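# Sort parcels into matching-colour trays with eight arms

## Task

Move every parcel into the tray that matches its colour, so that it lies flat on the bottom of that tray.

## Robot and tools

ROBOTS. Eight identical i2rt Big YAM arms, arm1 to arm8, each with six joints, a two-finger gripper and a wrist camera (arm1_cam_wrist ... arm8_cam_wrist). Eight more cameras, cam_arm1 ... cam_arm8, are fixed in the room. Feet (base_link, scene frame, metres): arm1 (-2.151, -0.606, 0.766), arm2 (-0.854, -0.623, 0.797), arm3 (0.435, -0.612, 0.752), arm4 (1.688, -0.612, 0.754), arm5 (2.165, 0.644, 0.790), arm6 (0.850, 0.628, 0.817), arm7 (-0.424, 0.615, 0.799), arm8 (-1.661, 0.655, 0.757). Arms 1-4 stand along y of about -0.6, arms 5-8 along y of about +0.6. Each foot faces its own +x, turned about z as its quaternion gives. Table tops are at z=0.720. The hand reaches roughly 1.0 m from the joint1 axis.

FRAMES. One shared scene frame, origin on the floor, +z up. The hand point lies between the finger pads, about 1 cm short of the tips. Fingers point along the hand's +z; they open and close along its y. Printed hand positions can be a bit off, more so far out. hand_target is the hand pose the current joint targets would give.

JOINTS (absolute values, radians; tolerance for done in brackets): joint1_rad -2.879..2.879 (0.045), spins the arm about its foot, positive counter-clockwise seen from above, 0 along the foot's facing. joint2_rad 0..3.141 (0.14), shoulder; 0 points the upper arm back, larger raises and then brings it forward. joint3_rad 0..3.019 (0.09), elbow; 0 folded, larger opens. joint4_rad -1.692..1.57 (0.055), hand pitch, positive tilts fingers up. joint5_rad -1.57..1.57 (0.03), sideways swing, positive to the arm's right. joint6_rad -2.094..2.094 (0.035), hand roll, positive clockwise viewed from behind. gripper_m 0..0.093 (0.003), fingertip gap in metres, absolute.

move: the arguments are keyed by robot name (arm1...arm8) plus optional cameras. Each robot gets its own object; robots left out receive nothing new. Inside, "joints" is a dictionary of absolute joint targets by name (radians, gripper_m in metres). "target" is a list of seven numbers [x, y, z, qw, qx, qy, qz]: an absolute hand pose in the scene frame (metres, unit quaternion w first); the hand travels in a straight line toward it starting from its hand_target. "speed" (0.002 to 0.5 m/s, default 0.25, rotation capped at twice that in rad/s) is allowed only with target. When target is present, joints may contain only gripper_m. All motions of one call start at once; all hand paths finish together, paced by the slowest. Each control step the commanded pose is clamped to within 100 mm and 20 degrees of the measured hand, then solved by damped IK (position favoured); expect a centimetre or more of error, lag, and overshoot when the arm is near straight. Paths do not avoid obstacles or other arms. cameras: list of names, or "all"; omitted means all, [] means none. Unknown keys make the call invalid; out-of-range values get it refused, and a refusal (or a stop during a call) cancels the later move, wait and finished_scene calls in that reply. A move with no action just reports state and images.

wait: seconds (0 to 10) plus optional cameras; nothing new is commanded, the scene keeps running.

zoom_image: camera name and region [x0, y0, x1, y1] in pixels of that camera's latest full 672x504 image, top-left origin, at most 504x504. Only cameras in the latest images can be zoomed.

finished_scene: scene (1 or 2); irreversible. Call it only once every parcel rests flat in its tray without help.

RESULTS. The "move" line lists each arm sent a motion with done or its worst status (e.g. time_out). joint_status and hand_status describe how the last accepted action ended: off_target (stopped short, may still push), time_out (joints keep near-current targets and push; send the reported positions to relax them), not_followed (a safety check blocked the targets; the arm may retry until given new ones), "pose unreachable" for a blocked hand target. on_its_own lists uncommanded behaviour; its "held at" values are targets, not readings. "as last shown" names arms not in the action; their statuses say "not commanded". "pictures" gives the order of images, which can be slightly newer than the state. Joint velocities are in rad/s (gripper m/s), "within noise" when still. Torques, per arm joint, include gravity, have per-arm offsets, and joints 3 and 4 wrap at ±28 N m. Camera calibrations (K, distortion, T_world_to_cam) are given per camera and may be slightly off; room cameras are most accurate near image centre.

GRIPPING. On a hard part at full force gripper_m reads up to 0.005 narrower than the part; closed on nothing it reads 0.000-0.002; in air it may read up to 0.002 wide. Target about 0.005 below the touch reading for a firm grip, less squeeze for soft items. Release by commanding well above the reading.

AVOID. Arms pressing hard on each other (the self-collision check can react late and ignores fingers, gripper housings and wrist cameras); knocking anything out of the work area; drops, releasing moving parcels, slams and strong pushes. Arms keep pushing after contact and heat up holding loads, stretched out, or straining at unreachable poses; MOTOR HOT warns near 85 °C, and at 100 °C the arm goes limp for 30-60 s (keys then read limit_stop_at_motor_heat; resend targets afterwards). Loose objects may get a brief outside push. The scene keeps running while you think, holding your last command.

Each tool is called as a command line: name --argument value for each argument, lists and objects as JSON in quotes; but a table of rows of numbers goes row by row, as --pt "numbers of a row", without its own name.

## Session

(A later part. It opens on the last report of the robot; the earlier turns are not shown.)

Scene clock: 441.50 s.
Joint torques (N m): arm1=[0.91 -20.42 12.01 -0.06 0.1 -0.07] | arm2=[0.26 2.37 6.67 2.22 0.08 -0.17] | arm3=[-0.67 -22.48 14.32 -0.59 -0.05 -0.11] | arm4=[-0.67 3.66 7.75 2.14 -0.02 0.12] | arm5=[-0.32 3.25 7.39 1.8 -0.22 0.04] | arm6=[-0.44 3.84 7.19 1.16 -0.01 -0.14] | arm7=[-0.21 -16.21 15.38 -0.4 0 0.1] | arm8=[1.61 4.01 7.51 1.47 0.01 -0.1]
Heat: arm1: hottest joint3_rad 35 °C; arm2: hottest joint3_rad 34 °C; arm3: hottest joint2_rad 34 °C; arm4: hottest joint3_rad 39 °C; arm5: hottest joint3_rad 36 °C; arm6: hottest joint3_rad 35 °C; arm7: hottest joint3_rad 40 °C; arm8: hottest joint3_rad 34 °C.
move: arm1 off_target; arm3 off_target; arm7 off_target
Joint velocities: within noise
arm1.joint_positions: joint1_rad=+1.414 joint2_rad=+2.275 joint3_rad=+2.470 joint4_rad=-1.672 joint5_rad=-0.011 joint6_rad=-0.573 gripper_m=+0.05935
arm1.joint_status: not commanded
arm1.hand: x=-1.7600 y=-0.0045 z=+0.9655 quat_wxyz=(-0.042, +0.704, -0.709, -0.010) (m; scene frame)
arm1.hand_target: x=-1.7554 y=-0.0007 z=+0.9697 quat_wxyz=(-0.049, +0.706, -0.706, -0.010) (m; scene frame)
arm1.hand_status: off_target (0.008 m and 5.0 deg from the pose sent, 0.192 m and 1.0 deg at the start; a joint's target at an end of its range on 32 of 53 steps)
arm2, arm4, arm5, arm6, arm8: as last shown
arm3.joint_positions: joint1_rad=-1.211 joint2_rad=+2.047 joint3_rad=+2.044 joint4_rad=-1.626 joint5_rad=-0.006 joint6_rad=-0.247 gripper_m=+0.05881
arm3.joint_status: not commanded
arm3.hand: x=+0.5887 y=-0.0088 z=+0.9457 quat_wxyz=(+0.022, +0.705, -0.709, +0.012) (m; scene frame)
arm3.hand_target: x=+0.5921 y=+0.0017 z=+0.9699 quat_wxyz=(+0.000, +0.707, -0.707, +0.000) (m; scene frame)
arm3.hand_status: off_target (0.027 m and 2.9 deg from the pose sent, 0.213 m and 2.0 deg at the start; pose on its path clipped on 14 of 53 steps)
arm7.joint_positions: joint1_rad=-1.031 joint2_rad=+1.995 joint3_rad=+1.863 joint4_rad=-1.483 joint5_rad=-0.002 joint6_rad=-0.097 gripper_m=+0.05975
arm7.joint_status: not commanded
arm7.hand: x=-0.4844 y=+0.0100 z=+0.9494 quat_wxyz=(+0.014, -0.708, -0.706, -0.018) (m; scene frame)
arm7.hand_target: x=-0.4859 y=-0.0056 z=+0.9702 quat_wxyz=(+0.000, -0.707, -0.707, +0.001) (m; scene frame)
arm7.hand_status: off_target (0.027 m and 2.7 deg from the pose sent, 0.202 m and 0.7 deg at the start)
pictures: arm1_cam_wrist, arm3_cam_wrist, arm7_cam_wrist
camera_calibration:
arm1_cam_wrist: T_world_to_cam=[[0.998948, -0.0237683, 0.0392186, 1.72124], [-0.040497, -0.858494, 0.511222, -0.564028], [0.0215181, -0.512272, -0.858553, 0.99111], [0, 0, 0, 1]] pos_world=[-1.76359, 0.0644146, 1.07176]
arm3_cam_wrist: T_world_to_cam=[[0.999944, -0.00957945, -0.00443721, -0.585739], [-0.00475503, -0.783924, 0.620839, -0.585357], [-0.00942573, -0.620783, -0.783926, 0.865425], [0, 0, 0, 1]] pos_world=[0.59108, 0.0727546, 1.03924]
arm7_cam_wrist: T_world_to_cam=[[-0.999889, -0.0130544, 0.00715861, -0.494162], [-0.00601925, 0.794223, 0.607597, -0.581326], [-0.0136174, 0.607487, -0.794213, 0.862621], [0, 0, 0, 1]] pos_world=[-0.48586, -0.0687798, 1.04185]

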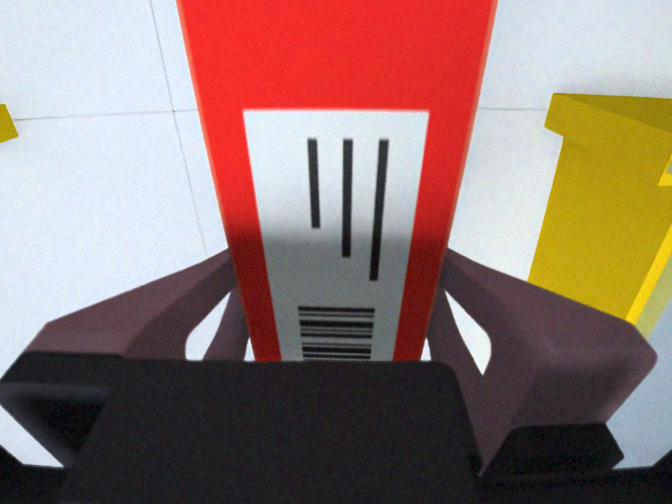

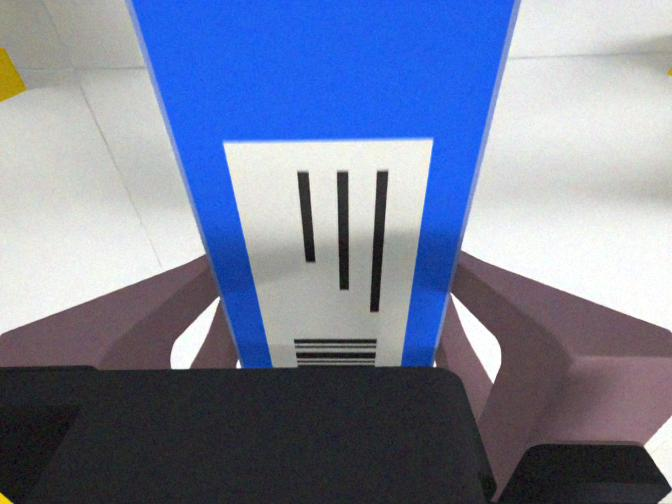

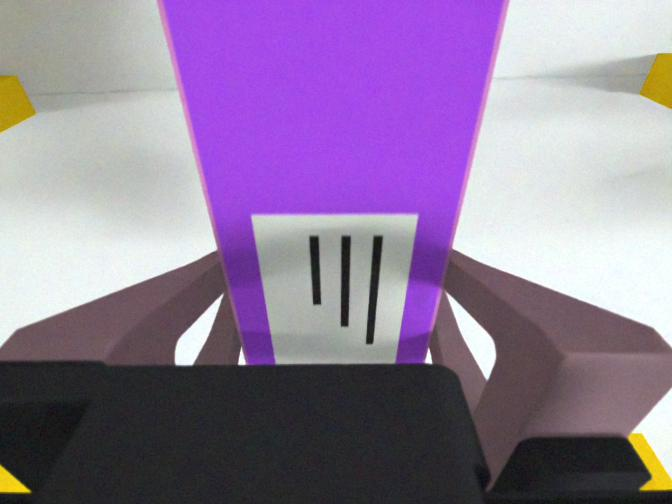

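move --arm1 '{"joints":{"joint2_rad":1.4,"joint3_rad":1.6,"joint4_rad":-1.65,"joint5_rad":0,"joint6_rad":-0.9}}' --arm7 '{"joints":{"joint2_rad":1.4,"joint3_rad":1.6,"joint4_rad":-1.65,"joint5_rad":0,"joint6_rad":-0.9}}' --arm3 '{"joints":{"joint2_rad":1.4,"joint3_rad":1.6,"joint4_rad":-1.65,"joint5_rad":0,"joint6_rad":-0.9}}' --cameras '[]'

move --arm1 '{"joints":{"joint1_rad":-1.531}}' --arm7 '{"joints":{"joint1_rad":2.145}}' --arm3 '{"joints":{"joint1_rad":2.113}}' --cameras '["cam_arm1","cam_arm7","cam_arm3"]'

Scene clock: 453.87 s.
Joint torques (N m): arm1=[1.2 -10.17 8.27 0.68 0.11 -0.07] | arm2=[0.26 2.43 6.68 2.24 0.08 -0.17] | arm3=[-0.73 -12.28 9.74 0.09 -0.04 -0.2] | arm4=[-0.67 3.66 7.75 2.14 -0.02 0.12] | arm5=[-0.38 3.37 7.45 1.76 -0.2 0.05] | arm6=[-0.32 3.84 7.17 1.16 -0.01 -0.14] | arm7=[-0.21 -9.58 9.42 0.06 -0.05 0] | arm8=[1.32 3.9 7.51 1.46 -0.01 -0.11]
Heat: arm1: hottest joint3_rad 35 °C; arm2: hottest joint3_rad 34 °C; arm3: hottest joint2_rad 35 °C; arm4: hottest joint3_rad 39 °C; arm5: hottest joint3_rad 36 °C; arm6: hottest joint3_rad 35 °C; arm7: hottest joint3_rad 42 °C; arm8: hottest joint3_rad 33 °C.
move: arm1 done; arm3 done; arm7 done
Joint velocities: within noise
arm1.joint_positions: joint1_rad=+1.414 joint2_rad=+1.400 joint3_rad=+1.604 joint4_rad=-1.657 joint5_rad=-0.003 joint6_rad=-0.892 gripper_m=+0.05935
arm1.joint_status: all done
arm1.hand: x=-1.9180 y=-0.2454 z=+1.1117 quat_wxyz=(-0.056, +0.807, -0.588, +0.000) (m; scene frame)
arm1.hand_target: x=-1.9163 y=-0.2453 z=+1.1100 quat_wxyz=(-0.057, +0.809, -0.585, +0.002) (m; scene frame)
arm1.hand_status: not commanded
arm2, arm4, arm6, arm8: as last shown
arm3.joint_positions: joint1_rad=-1.211 joint2_rad=+1.400 joint3_rad=+1.594 joint4_rad=-1.643 joint5_rad=-0.004 joint6_rad=-0.883 gripper_m=+0.05877
arm3.joint_status: all done
arm3.hand: x=+0.5399 y=-0.1983 z=+1.0995 quat_wxyz=(-0.063, +0.890, -0.451, -0.014) (m; scene frame)
arm3.hand_target: x=+0.5406 y=-0.1991 z=+1.1017 quat_wxyz=(-0.063, +0.894, -0.444, -0.011) (m; scene frame)
arm3.hand_status: not commanded
arm5.joint_positions: joint1_rad=+0.611 joint2_rad=+0.625 joint3_rad=+1.427 joint4_rad=-1.371 joint5_rad=+0.001 joint6_rad=-0.010 gripper_m=+0.09397
arm5.joint_status: not commanded
arm5.hand: x=+1.9489 y=+0.5634 z=+1.3379 quat_wxyz=(+0.078, +0.864, +0.158, -0.471) (m; scene frame)
arm5.hand_target: x=+1.9517 y=+0.5625 z=+1.3505 quat_wxyz=(+0.085, +0.858, +0.156, -0.483) (m; scene frame)
arm5.hand_status: not commanded
arm7.joint_positions: joint1_rad=-1.031 joint2_rad=+1.398 joint3_rad=+1.608 joint4_rad=-1.642 joint5_rad=-0.002 joint6_rad=-0.891 gripper_m=+0.05975
arm7.joint_status: all done
arm7.hand: x=-0.4667 y=+0.1850 z=+1.1494 quat_wxyz=(-0.020, -0.379, -0.923, +0.065) (m; scene frame)
arm7.hand_target: x=-0.4666 y=+0.1877 z=+1.1451 quat_wxyz=(-0.016, -0.375, -0.925, +0.057) (m; scene frame)
arm7.hand_status: not commanded
pictures: none
No camera images: "cameras" was empty.

Scene clock: 457.03 s.
Joint torques (N m): arm1=[1.85 -9.99 8.32 0.7 -0.09 -0.1] | arm2=[0.21 2.43 6.67 2.24 0.08 -0.17] | arm3=[-1.49 -12.69 9.7 0.09 -0.1 -0.2] | arm4=[-0.67 3.66 7.75 2.14 -0.02 0.12] | arm5=[-0.21 3.02 7.36 1.85 -0.21 0.04] | arm6=[-0.38 3.84 7.19 1.14 -0.01 -0.15] | arm7=[-0.67 -9.41 9.46 0.03 -0.06 0.06] | arm8=[1.73 4.07 7.49 1.5 0 -0.09]
Heat: arm1: hottest joint3_rad 35 °C; arm2: hottest joint3_rad 34 °C; arm3: hottest joint2_rad 34 °C; arm4: hottest joint3_rad 39 °C; arm5: hottest joint3_rad 36 °C; arm6: hottest joint3_rad 35 °C; arm7: hottest joint3_rad 42 °C; arm8: hottest joint3_rad 33 °C.
move: arm1 done; arm3 done; arm7 done
Joint velocities: within noise
arm1.joint_positions: joint1_rad=-1.539 joint2_rad=+1.400 joint3_rad=+1.604 joint4_rad=-1.657 joint5_rad=+0.003 joint6_rad=-0.893 gripper_m=+0.05937
arm1.joint_status: all done
arm1.hand: x=-2.3167 y=-0.9969 z=+1.1181 quat_wxyz=(-0.011, -0.509, -0.858, +0.062) (m; scene frame)
arm1.hand_target: x=-2.3134 y=-0.9994 z=+1.1165 quat_wxyz=(-0.013, -0.502, -0.862, +0.063) (m; scene frame)
arm1.hand_status: not commanded
arm2, arm4, arm5, arm6, arm8: as last shown
arm3.joint_positions: joint1_rad=+2.124 joint2_rad=+1.400 joint3_rad=+1.594 joint4_rad=-1.643 joint5_rad=-0.002 joint6_rad=-0.885 gripper_m=+0.05868
arm3.joint_status: all done
arm3.hand: x=+0.4086 y=-1.0420 z=+1.0939 quat_wxyz=(+0.021, +0.363, +0.930, -0.054) (m; scene frame)
arm3.hand_target: x=+0.4036 y=-1.0411 z=+1.0960 quat_wxyz=(+0.020, +0.361, +0.931, -0.054) (m; scene frame)
arm3.hand_status: not commanded
arm7.joint_positions: joint1_rad=+2.150 joint2_rad=+1.398 joint3_rad=+1.608 joint4_rad=-1.642 joint5_rad=-0.002 joint6_rad=-0.893 gripper_m=+0.05973
arm7.joint_status: all done
arm7.hand: x=-0.3974 y=+1.0441 z=+1.1516 quat_wxyz=(-0.067, +0.930, -0.360, -0.023) (m; scene frame)
arm7.hand_target: x=-0.3951 y=+1.0413 z=+1.1474 quat_wxyz=(-0.059, +0.931, -0.359, -0.019) (m; scene frame)
arm7.hand_status: not commanded
pictures: cam_arm1, cam_arm3, cam_arm7

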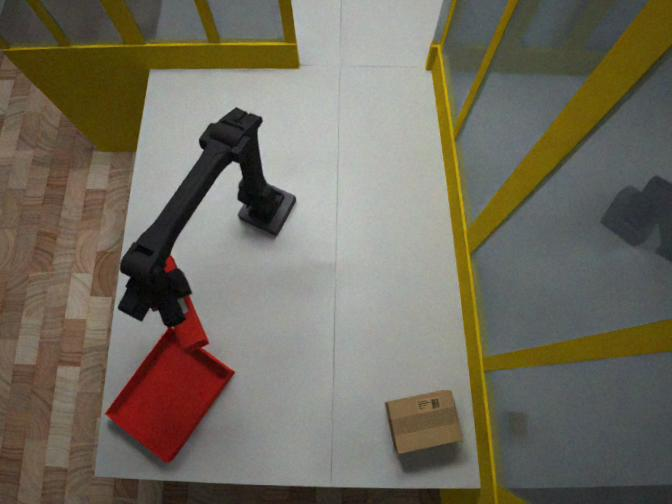

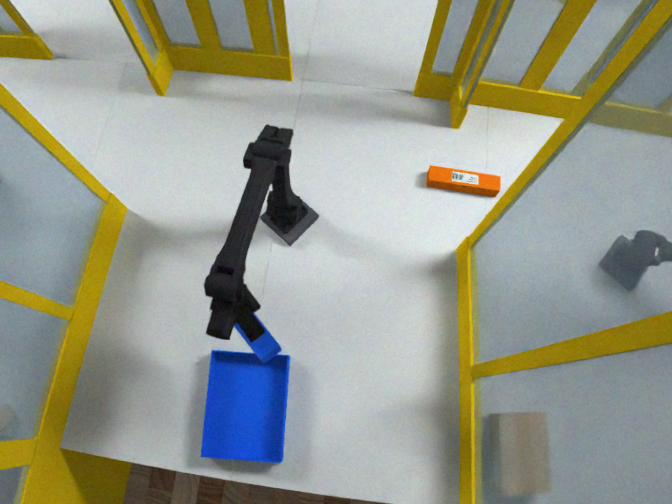

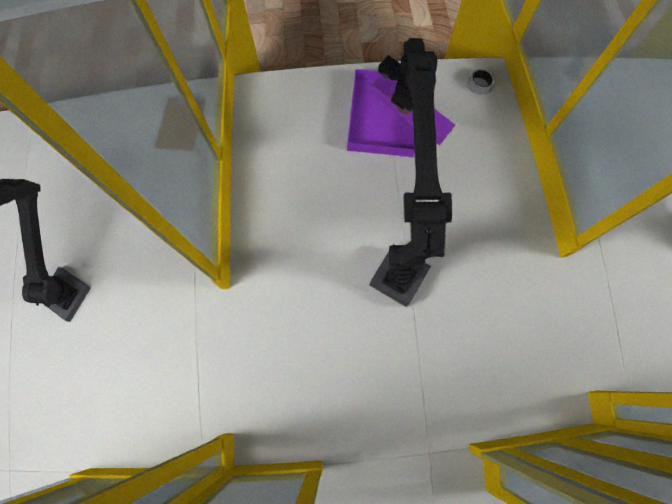

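move --arm1 '{"target":[-2.407,-1.242,0.96,0,-0.882,-0.472,0]}' --arm7 '{"target":[-0.38,1.30,0.96,0,0.632,-0.775,0]}' --arm3 '{"target":[0.389,-1.294,0.96,0,0.676,0.737,0]}' --cameras '["arm1_cam_wrist","arm7_cam_wrist","arm3_cam_wrist","cam_arm1","cam_arm7","cam_arm3"]'

Scene clock: 473.53 s.
Joint torques (N m): arm1=[2.08 -19.84 12.63 -0.21 0.01 0.05] | arm2=[0.21 2.37 6.67 2.22 0.08 -0.17] | arm3=[-1.03 -24.18 14.37 -0.28 -0.17 0.14] | arm4=[-0.67 3.66 7.75 2.14 -0.02 0.12] | arm5=[-0.38 3.72 7.47 1.85 -0.2 0.04] | arm6=[-0.44 3.84 7.2 1.16 -0.01 -0.15] | arm7=[-0.5 -17.73 15.83 -0.36 -0.17 0.18] | arm8=[1.55 3.84 7.5 1.46 0 -0.1]
Heat: arm1: hottest joint3_rad 36 °C; arm2: hottest joint3_rad 34 °C; arm3: hottest joint2_rad 33 °C; arm4: hottest joint3_rad 38 °C; arm5: hottest joint3_rad 36 °C; arm6: hottest joint3_rad 34 °C; arm7: hottest joint3_rad 42 °C; arm8: hottest joint3_rad 33 °C.
move: arm1 off_target; arm3 off_target; arm7 off_target
Joint velocities: within noise
arm1.joint_positions: joint1_rad=-1.535 joint2_rad=+2.209 joint3_rad=+2.289 joint4_rad=-1.673 joint5_rad=+0.009 joint6_rad=+0.201 gripper_m=+0.05939
arm1.joint_status: not commanded
arm1.hand: x=-2.4099 y=-1.2302 z=+0.9506 quat_wxyz=(+0.005, -0.882, -0.471, -0.005) (m; scene frame)
arm1.hand_target: x=-2.4066 y=-1.2413 z=+0.9598 quat_wxyz=(-0.004, -0.882, -0.472, +0.004) (m; scene frame)
arm1.hand_status: off_target (0.015 m and 0.8 deg from the pose sent, 0.305 m and 62.7 deg at the start; a joint's target at an end of its range on 23 of 98 steps)
arm2, arm4, arm5, arm6, arm8: as last shown
arm3.joint_positions: joint1_rad=+2.124 joint2_rad=+2.181 joint3_rad=+2.270 joint4_rad=-1.672 joint5_rad=+0.006 joint6_rad=-0.167 gripper_m=+0.05871
arm3.joint_status: not commanded
arm3.hand: x=+0.3941 y=-1.2835 z=+0.9377 quat_wxyz=(-0.006, +0.667, +0.745, +0.007) (m; scene frame)
arm3.hand_target: x=+0.3890 y=-1.2925 z=+0.9599 quat_wxyz=(+0.009, +0.676, +0.737, -0.011) (m; scene frame)
arm3.hand_status: off_target (0.025 m and 1.7 deg from the pose sent, 0.286 m and 43.0 deg at the start; a joint's target at an end of its range on 29 of 98 steps)
arm7.joint_positions: joint1_rad=+2.150 joint2_rad=+2.201 joint3_rad=+2.187 joint4_rad=-1.595 joint5_rad=+0.003 joint6_rad=+0.131 gripper_m=+0.05974
arm7.joint_status: not commanded
arm7.hand: x=-0.3820 y=+1.2854 z=+0.9462 quat_wxyz=(+0.011, +0.636, -0.771, +0.014) (m; scene frame)
arm7.hand_target: x=-0.3801 y=+1.2989 z=+0.9601 quat_wxyz=(-0.001, +0.632, -0.775, -0.001) (m; scene frame)
arm7.hand_status: off_target (0.020 m and 2.2 deg from the pose sent, 0.320 m and 59.8 deg at the start)
pictures: arm1_cam_wrist, arm3_cam_wrist, arm7_cam_wrist, cam_arm1, cam_arm3, cam_arm7
camera_calibration:
arm1_cam_wrist: T_world_to_cam=[[-0.82259, 0.568635, 0.000800543, -1.28252], [0.461449, 0.666711, 0.585287, 1.38059], [0.332281, 0.481821, -0.810826, 2.29092], [0, 0, 0, 1]] pos_world=[-2.45329, -1.29498, 1.05052]
arm3_cam_wrist: T_world_to_cam=[[-0.994453, -0.104912, 0.00751973, 0.249078], [-0.0797203, 0.798437, 0.596777, 0.502465], [-0.0686131, 0.592867, -0.802372, 1.66435], [0, 0, 0, 1]] pos_world=[0.401949, -1.36179, 1.0337]
arm7_cam_wrist: T_world_to_cam=[[0.984479, -0.174353, 0.0200512, 0.578075], [-0.151425, -0.7861, 0.599264, 0.391962], [-0.0887211, -0.592999, -0.8003, 1.60686], [0, 0, 0, 1]] pos_world=[-0.367188, 1.36178, 1.03949]

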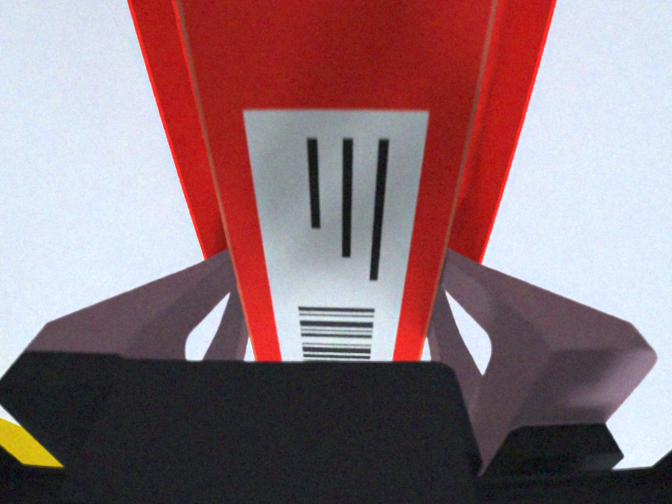

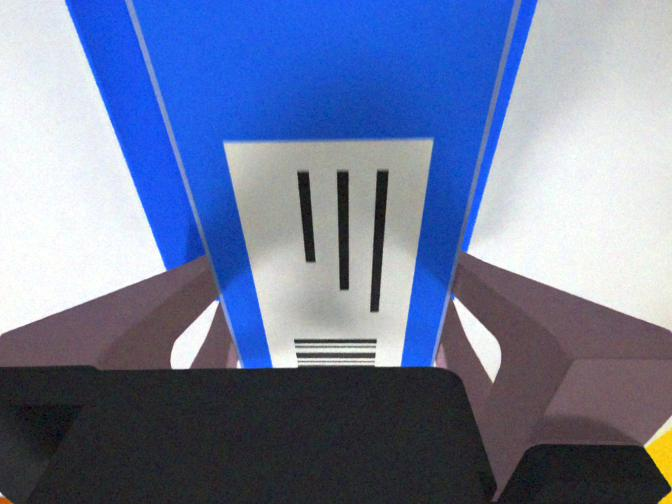

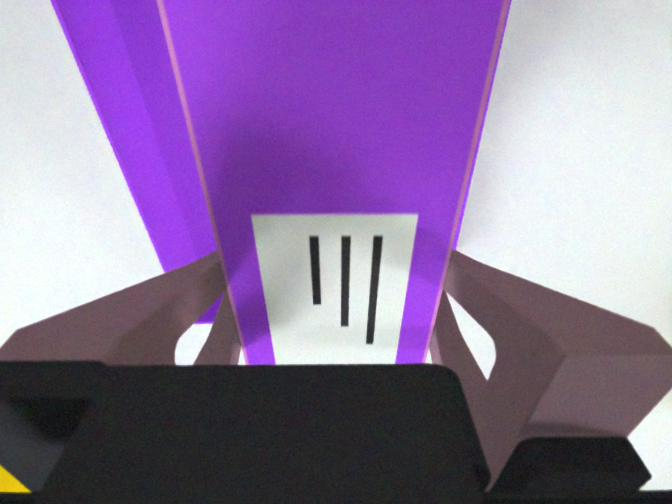

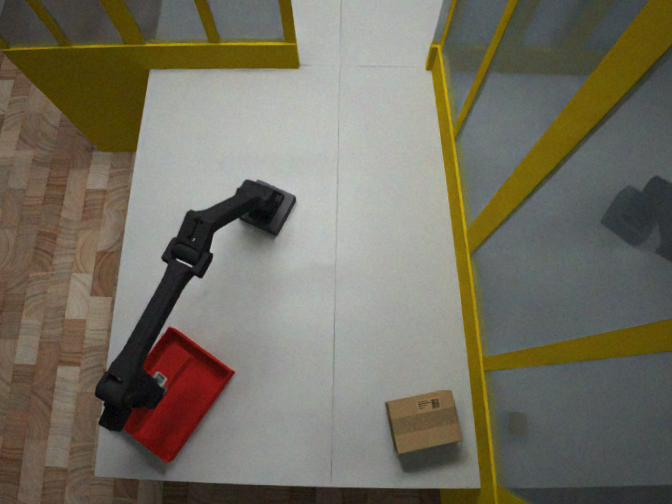

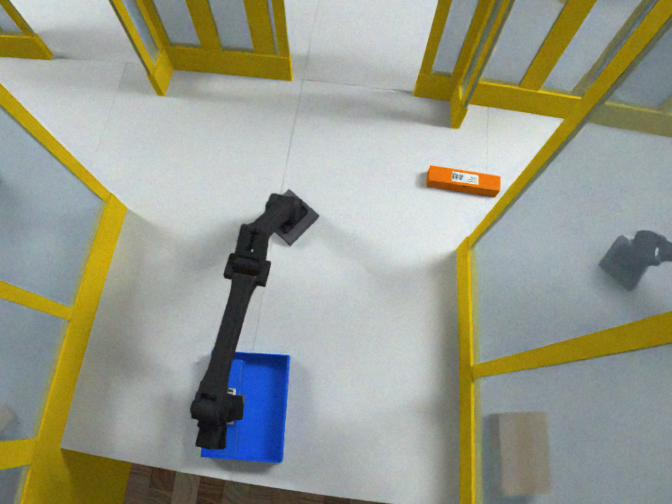

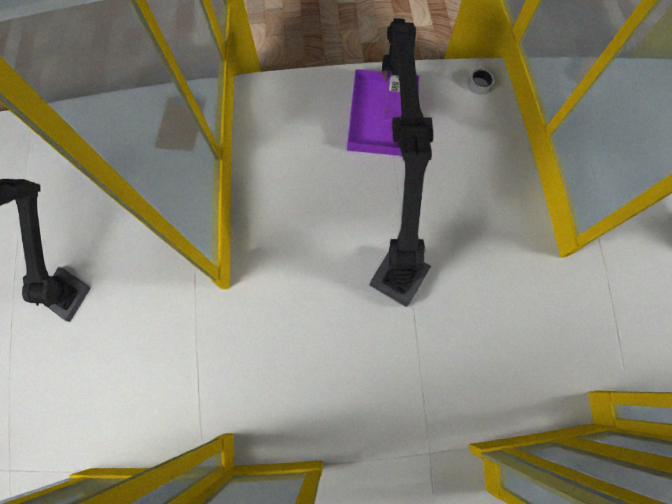

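move --arm1 '{"target":[-2.407,-1.248,0.86,0,-0.882,-0.472,0]}' --arm7 '{"target":[-0.41,1.30,0.86,0,0.632,-0.775,0]}' --arm3 '{"target":[0.404,-1.295,0.86,0,0.676,0.737,0]}' --cameras '["arm1_cam_wrist","arm7_cam_wrist","arm3_cam_wrist","cam_arm1","cam_arm7","cam_arm3"]'

zoom_image --camera "cam_arm7" --region '[310, 10, 500, 180]'

zoom_image --camera "cam_arm3" --region '[160, 320, 340, 490]'

zoom_image --camera "cam_arm1" --region '[80, 300, 260, 480]'

Scene clock: 517.60 s.
Joint torques (N m): arm1=[2.55 -21.19 8.68 0.69 0.03 0.1] | arm2=[0.21 2.43 6.67 2.22 0.08 -0.17] | arm3=[0.67 -24.23 9.96 0.58 -0.18 0.14] | arm4=[-0.67 3.66 7.75 2.14 -0.02 0.12] | arm5=[-0.67 3.25 7.38 1.88 -0.18 0.02] | arm6=[-0.44 3.9 7.19 1.17 -0.01 -0.15] | arm7=[-0.09 -18.55 9.69 0.44 -0.15 0.2] | arm8=[1.67 3.96 7.51 1.48 0.01 -0.09]
Heat: arm1: hottest joint3_rad 43 °C; arm2: hottest joint3_rad 33 °C; arm3: hottest joint3_rad 37 °C; arm4: hottest joint3_rad 37 °C; arm5: hottest joint3_rad 36 °C; arm6: hottest joint3_rad 34 °C; arm7: hottest joint3_rad 52 °C; arm8: hottest joint3_rad 32 °C.
move: arm1 off_target; arm3 off_target; arm7 done
Joint velocities: within noise
arm1.joint_positions: joint1_rad=-1.535 joint2_rad=+2.249 joint3_rad=+2.136 joint4_rad=-1.470 joint5_rad=+0.009 joint6_rad=+0.204 gripper_m=+0.05939
arm1.joint_status: not commanded
arm1.hand: x=-2.4140 y=-1.2418 z=+0.8654 quat_wxyz=(+0.002, -0.883, -0.470, -0.001) (m; scene frame)
arm1.hand_target: x=-2.4069 y=-1.2478 z=+0.8599 quat_wxyz=(+0.000, -0.882, -0.472, +0.000) (m; scene frame)
arm1.hand_status: off_target (0.011 m and 0.4 deg from the pose sent, 0.092 m and 0.8 deg at the start)
arm2.joint_positions: joint1_rad=-1.442 joint2_rad=+0.602 joint3_rad=+1.451 joint4_rad=-1.510 joint5_rad=-0.002 joint6_rad=-0.517 gripper_m=+0.09293
arm2.joint_status: not commanded
arm2.hand: x=-0.7551 y=-0.4557 z=+1.3340 quat_wxyz=(-0.424, +0.631, -0.640, -0.115) (m; scene frame)
arm2.hand_target: x=-0.7543 y=-0.4552 z=+1.3360 quat_wxyz=(-0.430, +0.633, -0.634, -0.112) (m; scene frame)
arm2.hand_status: not commanded
arm3.joint_positions: joint1_rad=+2.124 joint2_rad=+2.212 joint3_rad=+2.104 joint4_rad=-1.483 joint5_rad=+0.006 joint6_rad=-0.146 gripper_m=+0.05871
arm3.joint_status: not commanded
arm3.hand: x=+0.3942 y=-1.2887 z=+0.8541 quat_wxyz=(-0.009, +0.675, +0.738, +0.010) (m; scene frame)
arm3.hand_target: x=+0.4039 y=-1.2947 z=+0.8601 quat_wxyz=(+0.000, +0.676, +0.737, +0.000) (m; scene frame)
arm3.hand_status: off_target (0.013 m and 1.5 deg from the pose sent, 0.079 m and 1.7 deg at the start)
arm4.joint_positions: joint1_rad=+1.872 joint2_rad=+0.595 joint3_rad=+1.455 joint4_rad=-1.511 joint5_rad=+0.011 joint6_rad=-0.331 gripper_m=+0.09291
arm4.joint_status: not commanded
arm4.hand: x=+1.5132 y=-0.5443 z=+1.2946 quat_wxyz=(-0.142, +0.894, +0.001, -0.424) (m; scene frame)
arm4.hand_target: x=+1.5097 y=-0.5413 z=+1.2936 quat_wxyz=(-0.143, +0.894, -0.006, -0.425) (m; scene frame)
arm4.hand_status: not commanded
arm5: as last shown
arm6.joint_positions: joint1_rad=-1.340 joint2_rad=+0.592 joint3_rad=+1.447 joint4_rad=-1.494 joint5_rad=+0.000 joint6_rad=-0.375 gripper_m=+0.09288
arm6.joint_status: not commanded
arm6.hand: x=+0.7770 y=+0.4492 z=+1.3568 quat_wxyz=(-0.176, -0.635, -0.628, +0.413) (m; scene frame)
arm6.hand_target: x=+0.7769 y=+0.4472 z=+1.3556 quat_wxyz=(-0.174, -0.633, -0.634, +0.409) (m; scene frame)
arm6.hand_status: not commanded
arm7.joint_positions: joint1_rad=+2.190 joint2_rad=+2.247 joint3_rad=+2.045 joint4_rad=-1.380 joint5_rad=+0.003 joint6_rad=+0.175 gripper_m=+0.05974
arm7.joint_status: not commanded
arm7.hand: x=-0.4091 y=+1.2977 z=+0.8619 quat_wxyz=(+0.002, +0.635, -0.773, +0.004) (m; scene frame)
arm7.hand_target: x=-0.4101 y=+1.3000 z=+0.8600 quat_wxyz=(+0.000, +0.632, -0.775, +0.000) (m; scene frame)
arm7.hand_status: done (0.003 m and 0.7 deg from the pose sent, 0.092 m and 2.2 deg at the start)
arm8.joint_positions: joint1_rad=+0.451 joint2_rad=+0.596 joint3_rad=+1.453 joint4_rad=-1.509 joint5_rad=-0.002 joint6_rad=-0.149 gripper_m=+0.09292
arm8.joint_status: not commanded
arm8.hand: x=-1.6908 y=+0.4659 z=+1.2964 quat_wxyz=(-0.263, -0.635, -0.632, +0.357) (m; scene frame)
arm8.hand_target: x=-1.6923 y=+0.4628 z=+1.2962 quat_wxyz=(-0.261, -0.634, -0.633, +0.360) (m; scene frame)
arm8.hand_status: not commanded
pictures: arm1_cam_wrist, arm3_cam_wrist, arm7_cam_wrist, cam_arm1, cam_arm3, cam_arm7
camera_calibration:
arm1_cam_wrist: T_world_to_cam=[[-0.821031, 0.570882, -0.00124275, -1.27091], [0.465391, 0.670574, 0.577703, 1.46096], [0.330634, 0.473734, -0.816246, 2.21942], [0, 0, 0, 1]] pos_world=[-2.45719, -1.30556, 0.966006]
arm3_cam_wrist: T_world_to_cam=[[-0.996496, -0.0833656, 0.00684437, 0.278453], [-0.0624021, 0.795407, 0.602855, 0.5406], [-0.0557015, 0.600315, -0.797821, 1.60097], [0, 0, 0, 1]] pos_world=[0.400388, -1.36787, 0.949476]
arm7_cam_wrist: T_world_to_cam=[[0.983837, -0.178259, 0.0169846, 0.615978], [-0.155233, -0.801764, 0.577128, 0.485862], [-0.0892608, -0.570437, -0.816477, 1.5287], [0, 0, 0, 1]] pos_world=[-0.394147, 1.37138, 0.95728]

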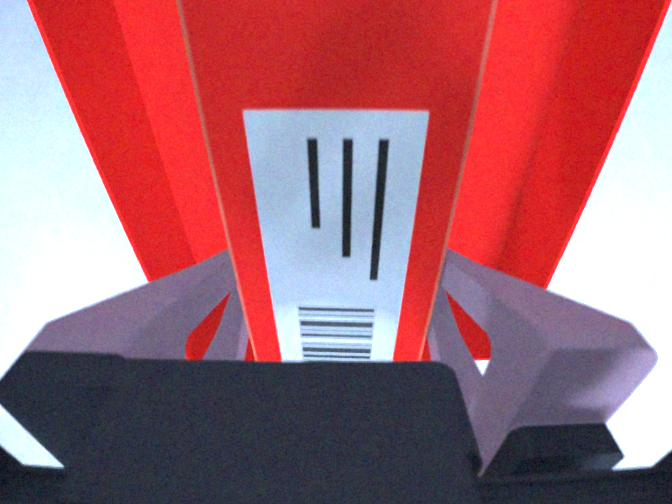

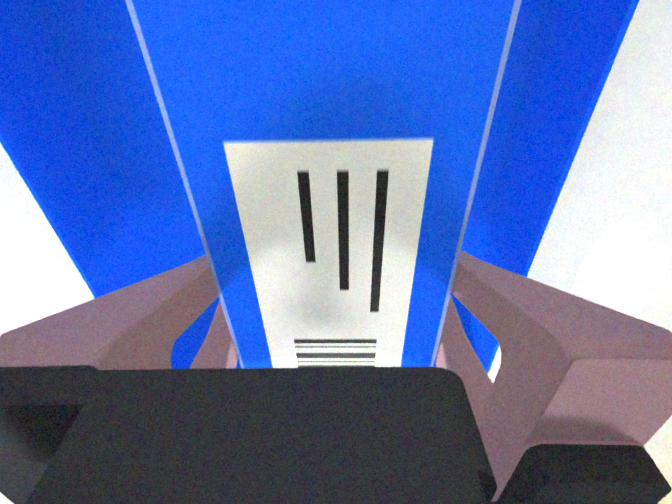

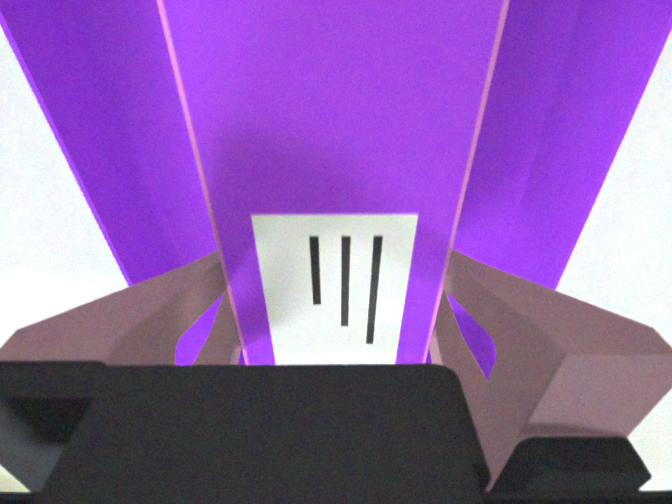

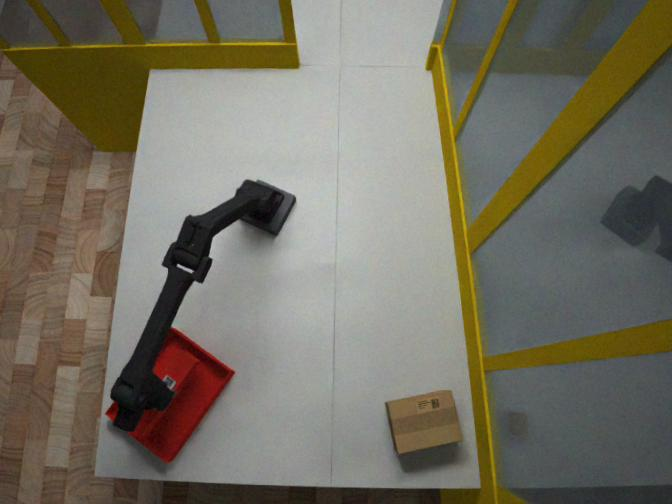

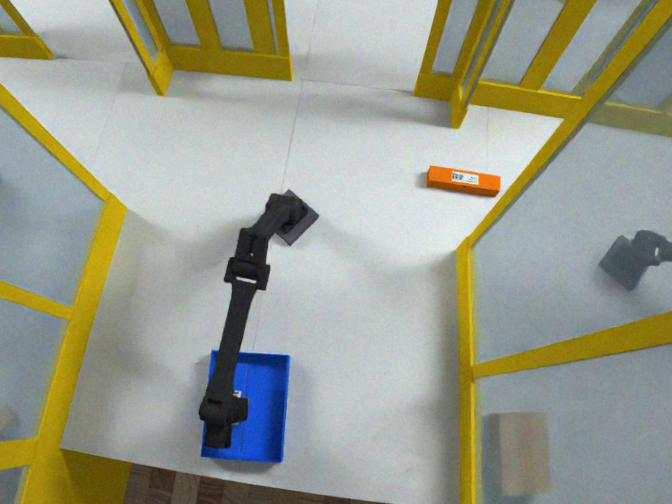

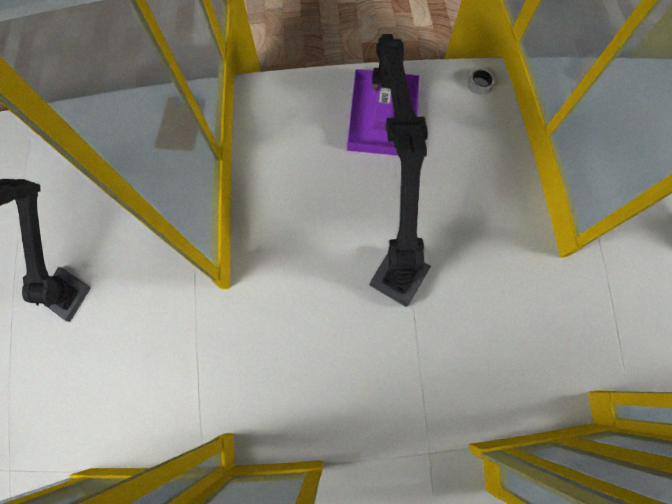

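Scaled by 2.653.

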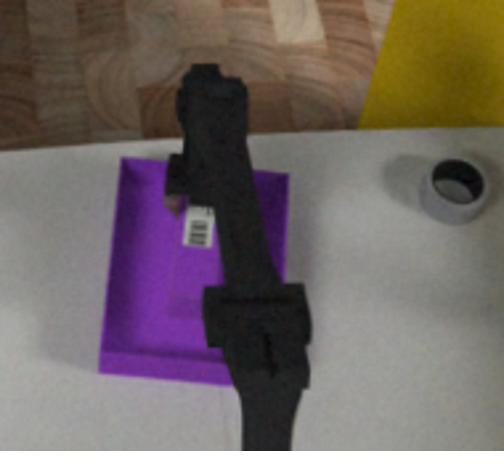

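Scaled by 2.800.

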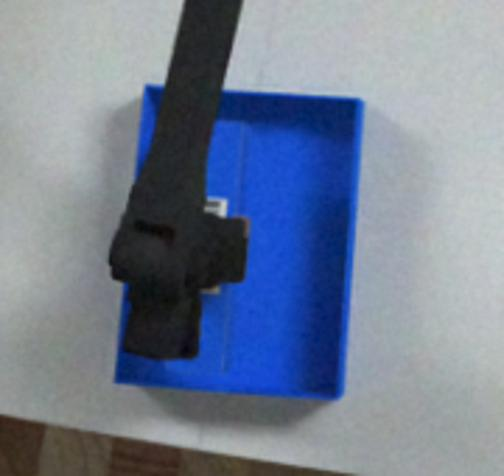

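Scaled by 2.800.

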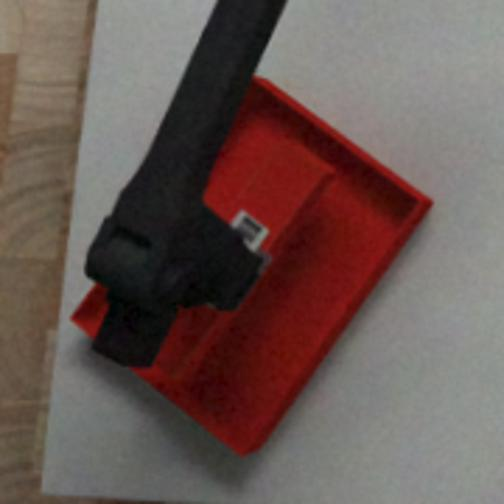

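move --arm1 '{"target":[-2.409,-1.252,0.772,0,-0.882,-0.472,0],"speed":0.12}' --arm7 '{"target":[-0.41,1.30,0.772,0,0.632,-0.775,0],"speed":0.12}' --arm3 '{"target":[0.406,-1.308,0.772,0,0.676,0.737,0],"speed":0.12}' --cameras '["arm1_cam_wrist","arm7_cam_wrist","arm3_cam_wrist","cam_arm1","cam_arm7","cam_arm3"]'

zoom_image --camera "cam_arm7" --region '[310, 10, 500, 180]'

zoom_image --camera "cam_arm3" --region '[160, 320, 340, 490]'

zoom_image --camera "cam_arm1" --region '[80, 300, 260, 480]'

Scene clock: 539.77 s.
Joint torques (N m): arm1=[2.26 -21.48 8.03 0.83 0.01 0.05] | arm2=[0.21 2.43 6.67 2.22 0.08 -0.17] | arm3=[0.67 -25.58 9.55 0.58 -0.17 0.13] | arm4=[-0.67 3.66 7.75 2.14 -0.02 0.12] | arm5=[0.09 3.55 7.47 1.84 -0.21 0.01] | arm6=[-0.32 3.78 7.2 1.16 -0.01 -0.15] | arm7=[-0.21 -18.2 8.9 0.51 -0.14 0.2] | arm8=[1.44 3.78 7.5 1.47 0.01 -0.09]
Heat: arm1: hottest joint3_rad 40 °C; arm2: hottest joint3_rad 33 °C; arm3: hottest joint2_rad 36 °C; arm4: hottest joint3_rad 37 °C; arm5: hottest joint3_rad 36 °C; arm6: hottest joint3_rad 34 °C; arm7: hottest joint3_rad 47 °C; arm8: hottest joint3_rad 32 °C.
move: arm1 off_target; arm3 off_target; arm7 done
Joint velocities: arm1=[within noise] | arm2=[within noise] | arm3=[within noise] | arm4=[within noise] | arm5=[within noise] | arm6=[within noise] | arm7=[within noise] | arm8=[-0.015 -0.015 -0.022 -0.002 0.007 -0.154 -0.001]
arm1.joint_positions: joint1_rad=-1.535 joint2_rad=+2.316 joint3_rad=+2.035 joint4_rad=-1.294 joint5_rad=+0.009 joint6_rad=+0.204 gripper_m=+0.05939
arm1.joint_status: not commanded
arm1.hand: x=-2.4160 y=-1.2482 z=+0.7827 quat_wxyz=(-0.001, -0.883, -0.470, +0.003) (m; scene frame)
arm1.hand_target: x=-2.4089 y=-1.2518 z=+0.7721 quat_wxyz=(+0.000, -0.882, -0.472, +0.000) (m; scene frame)
arm1.hand_status: off_target (0.013 m and 0.4 deg from the pose sent, 0.094 m and 0.4 deg at the start)
arm2, arm4, arm5, arm6, arm8: as last shown
arm3.joint_positions: joint1_rad=+2.127 joint2_rad=+2.304 joint3_rad=+2.040 joint4_rad=-1.323 joint5_rad=+0.006 joint6_rad=-0.143 gripper_m=+0.05871
arm3.joint_status: not commanded
arm3.hand: x=+0.3961 y=-1.3010 z=+0.7682 quat_wxyz=(-0.008, +0.675, +0.738, +0.009) (m; scene frame)
arm3.hand_target: x=+0.4061 y=-1.3078 z=+0.7721 quat_wxyz=(+0.000, +0.676, +0.737, +0.000) (m; scene frame)
arm3.hand_status: off_target (0.013 m and 1.3 deg from the pose sent, 0.085 m and 1.5 deg at the start)
arm7.joint_positions: joint1_rad=+2.190 joint2_rad=+2.319 joint3_rad=+1.951 joint4_rad=-1.204 joint5_rad=+0.003 joint6_rad=+0.175 gripper_m=+0.05974
arm7.joint_status: not commanded
arm7.hand: x=-0.4091 y=+1.3001 z=+0.7797 quat_wxyz=(-0.001, +0.635, -0.773, +0.000) (m; scene frame)
arm7.hand_target: x=-0.4101 y=+1.2998 z=+0.7719 quat_wxyz=(+0.000, +0.632, -0.775, +0.000) (m; scene frame)
arm7.hand_status: done (0.008 m and 0.4 deg from the pose sent, 0.090 m and 0.7 deg at the start)
pictures: arm1_cam_wrist, arm3_cam_wrist, arm7_cam_wrist, cam_arm1, cam_arm3, cam_arm7
camera_calibration:
arm1_cam_wrist: T_world_to_cam=[[-0.820785, 0.571228, -0.00324068, -1.2664], [0.467678, 0.675233, 0.570384, 1.53104], [0.328008, 0.466647, -0.821372, 2.14445], [0, 0, 0, 1]] pos_world=[-2.45887, -1.3111, 0.884006]
arm3_cam_wrist: T_world_to_cam=[[-0.996495, -0.0833286, 0.00732667, 0.279539], [-0.0622528, 0.79725, 0.60043, 0.606503], [-0.0558742, 0.59787, -0.799644, 1.53823], [0, 0, 0, 1]] pos_world=[0.402263, -1.3799, 0.863827]
arm7_cam_wrist: T_world_to_cam=[[0.983764, -0.178807, 0.01535, 0.619765], [-0.155664, -0.807605, 0.568809, 0.54917], [-0.0893101, -0.561963, -0.822326, 1.45653], [0, 0, 0, 1]] pos_world=[-0.394134, 1.37285, 0.875856]

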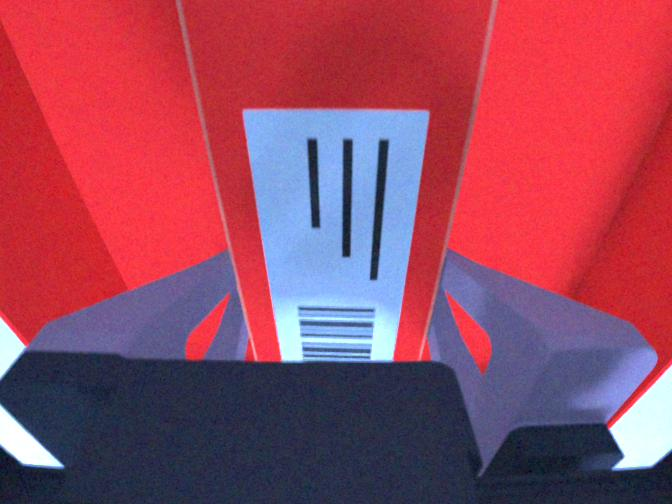

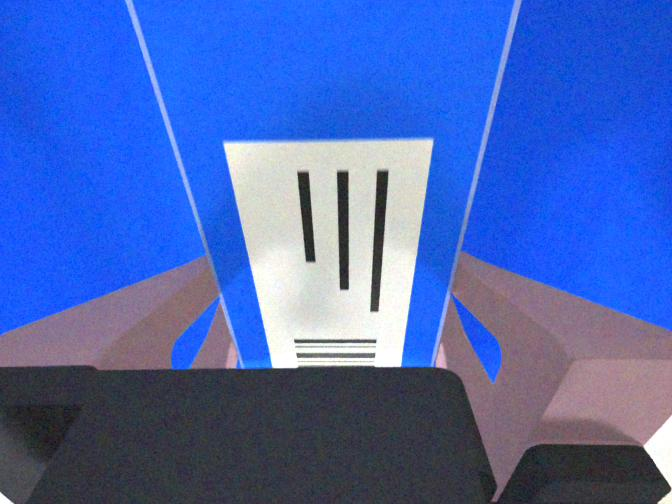

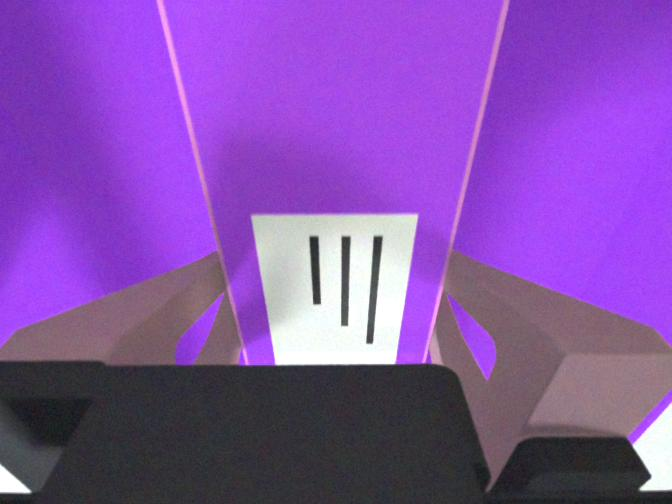

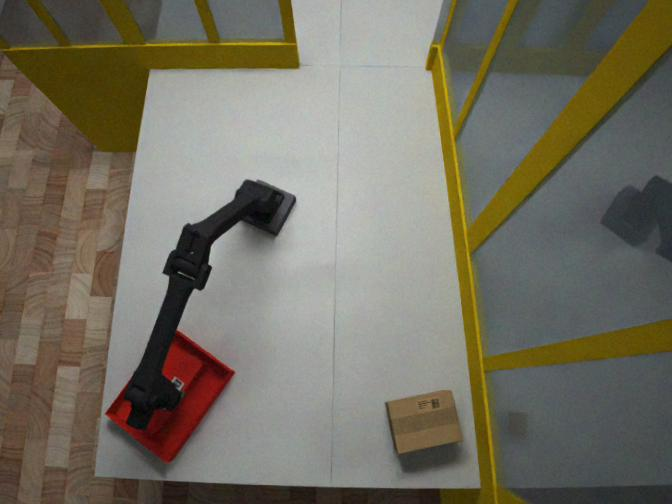

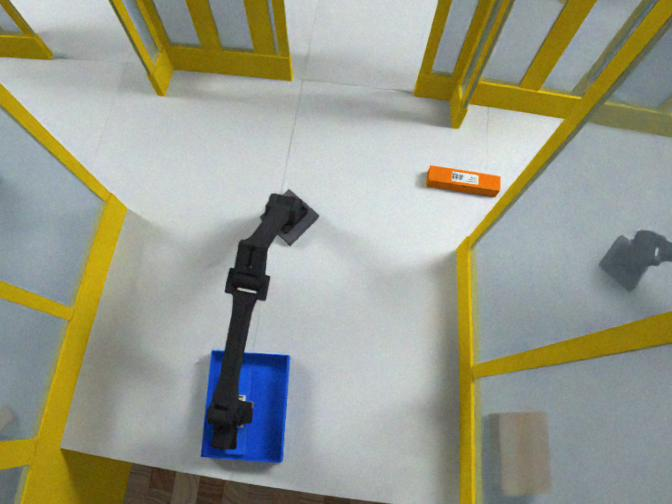

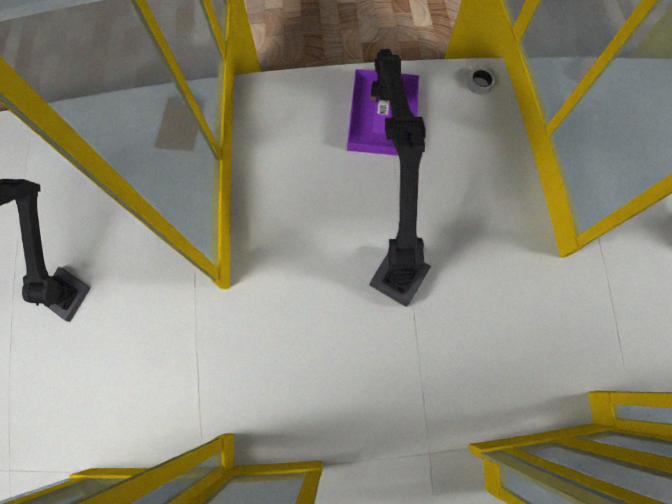

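Scaled by 2.653.

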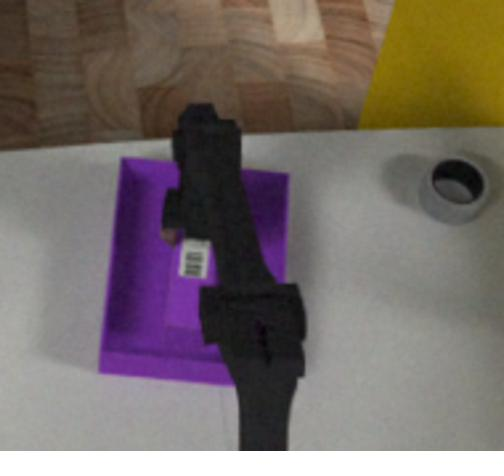

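Scaled by 2.800.

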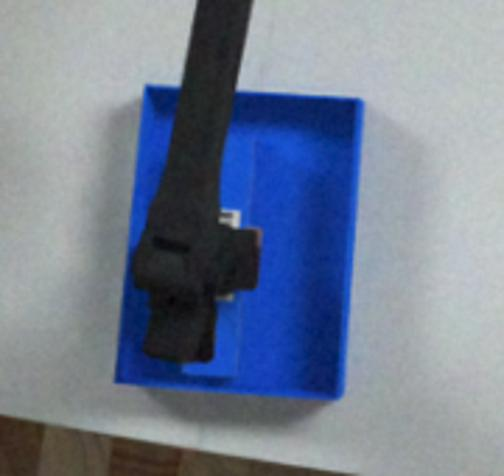

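Scaled by 2.800.

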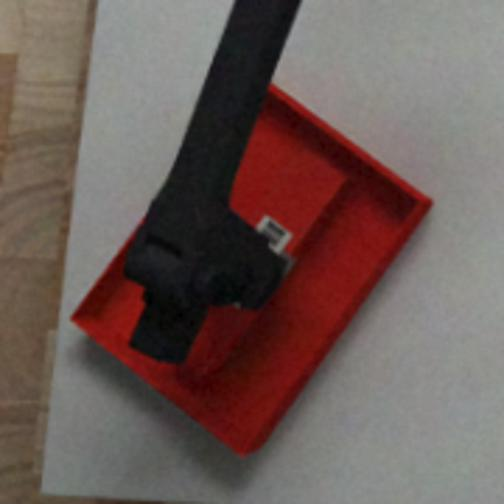

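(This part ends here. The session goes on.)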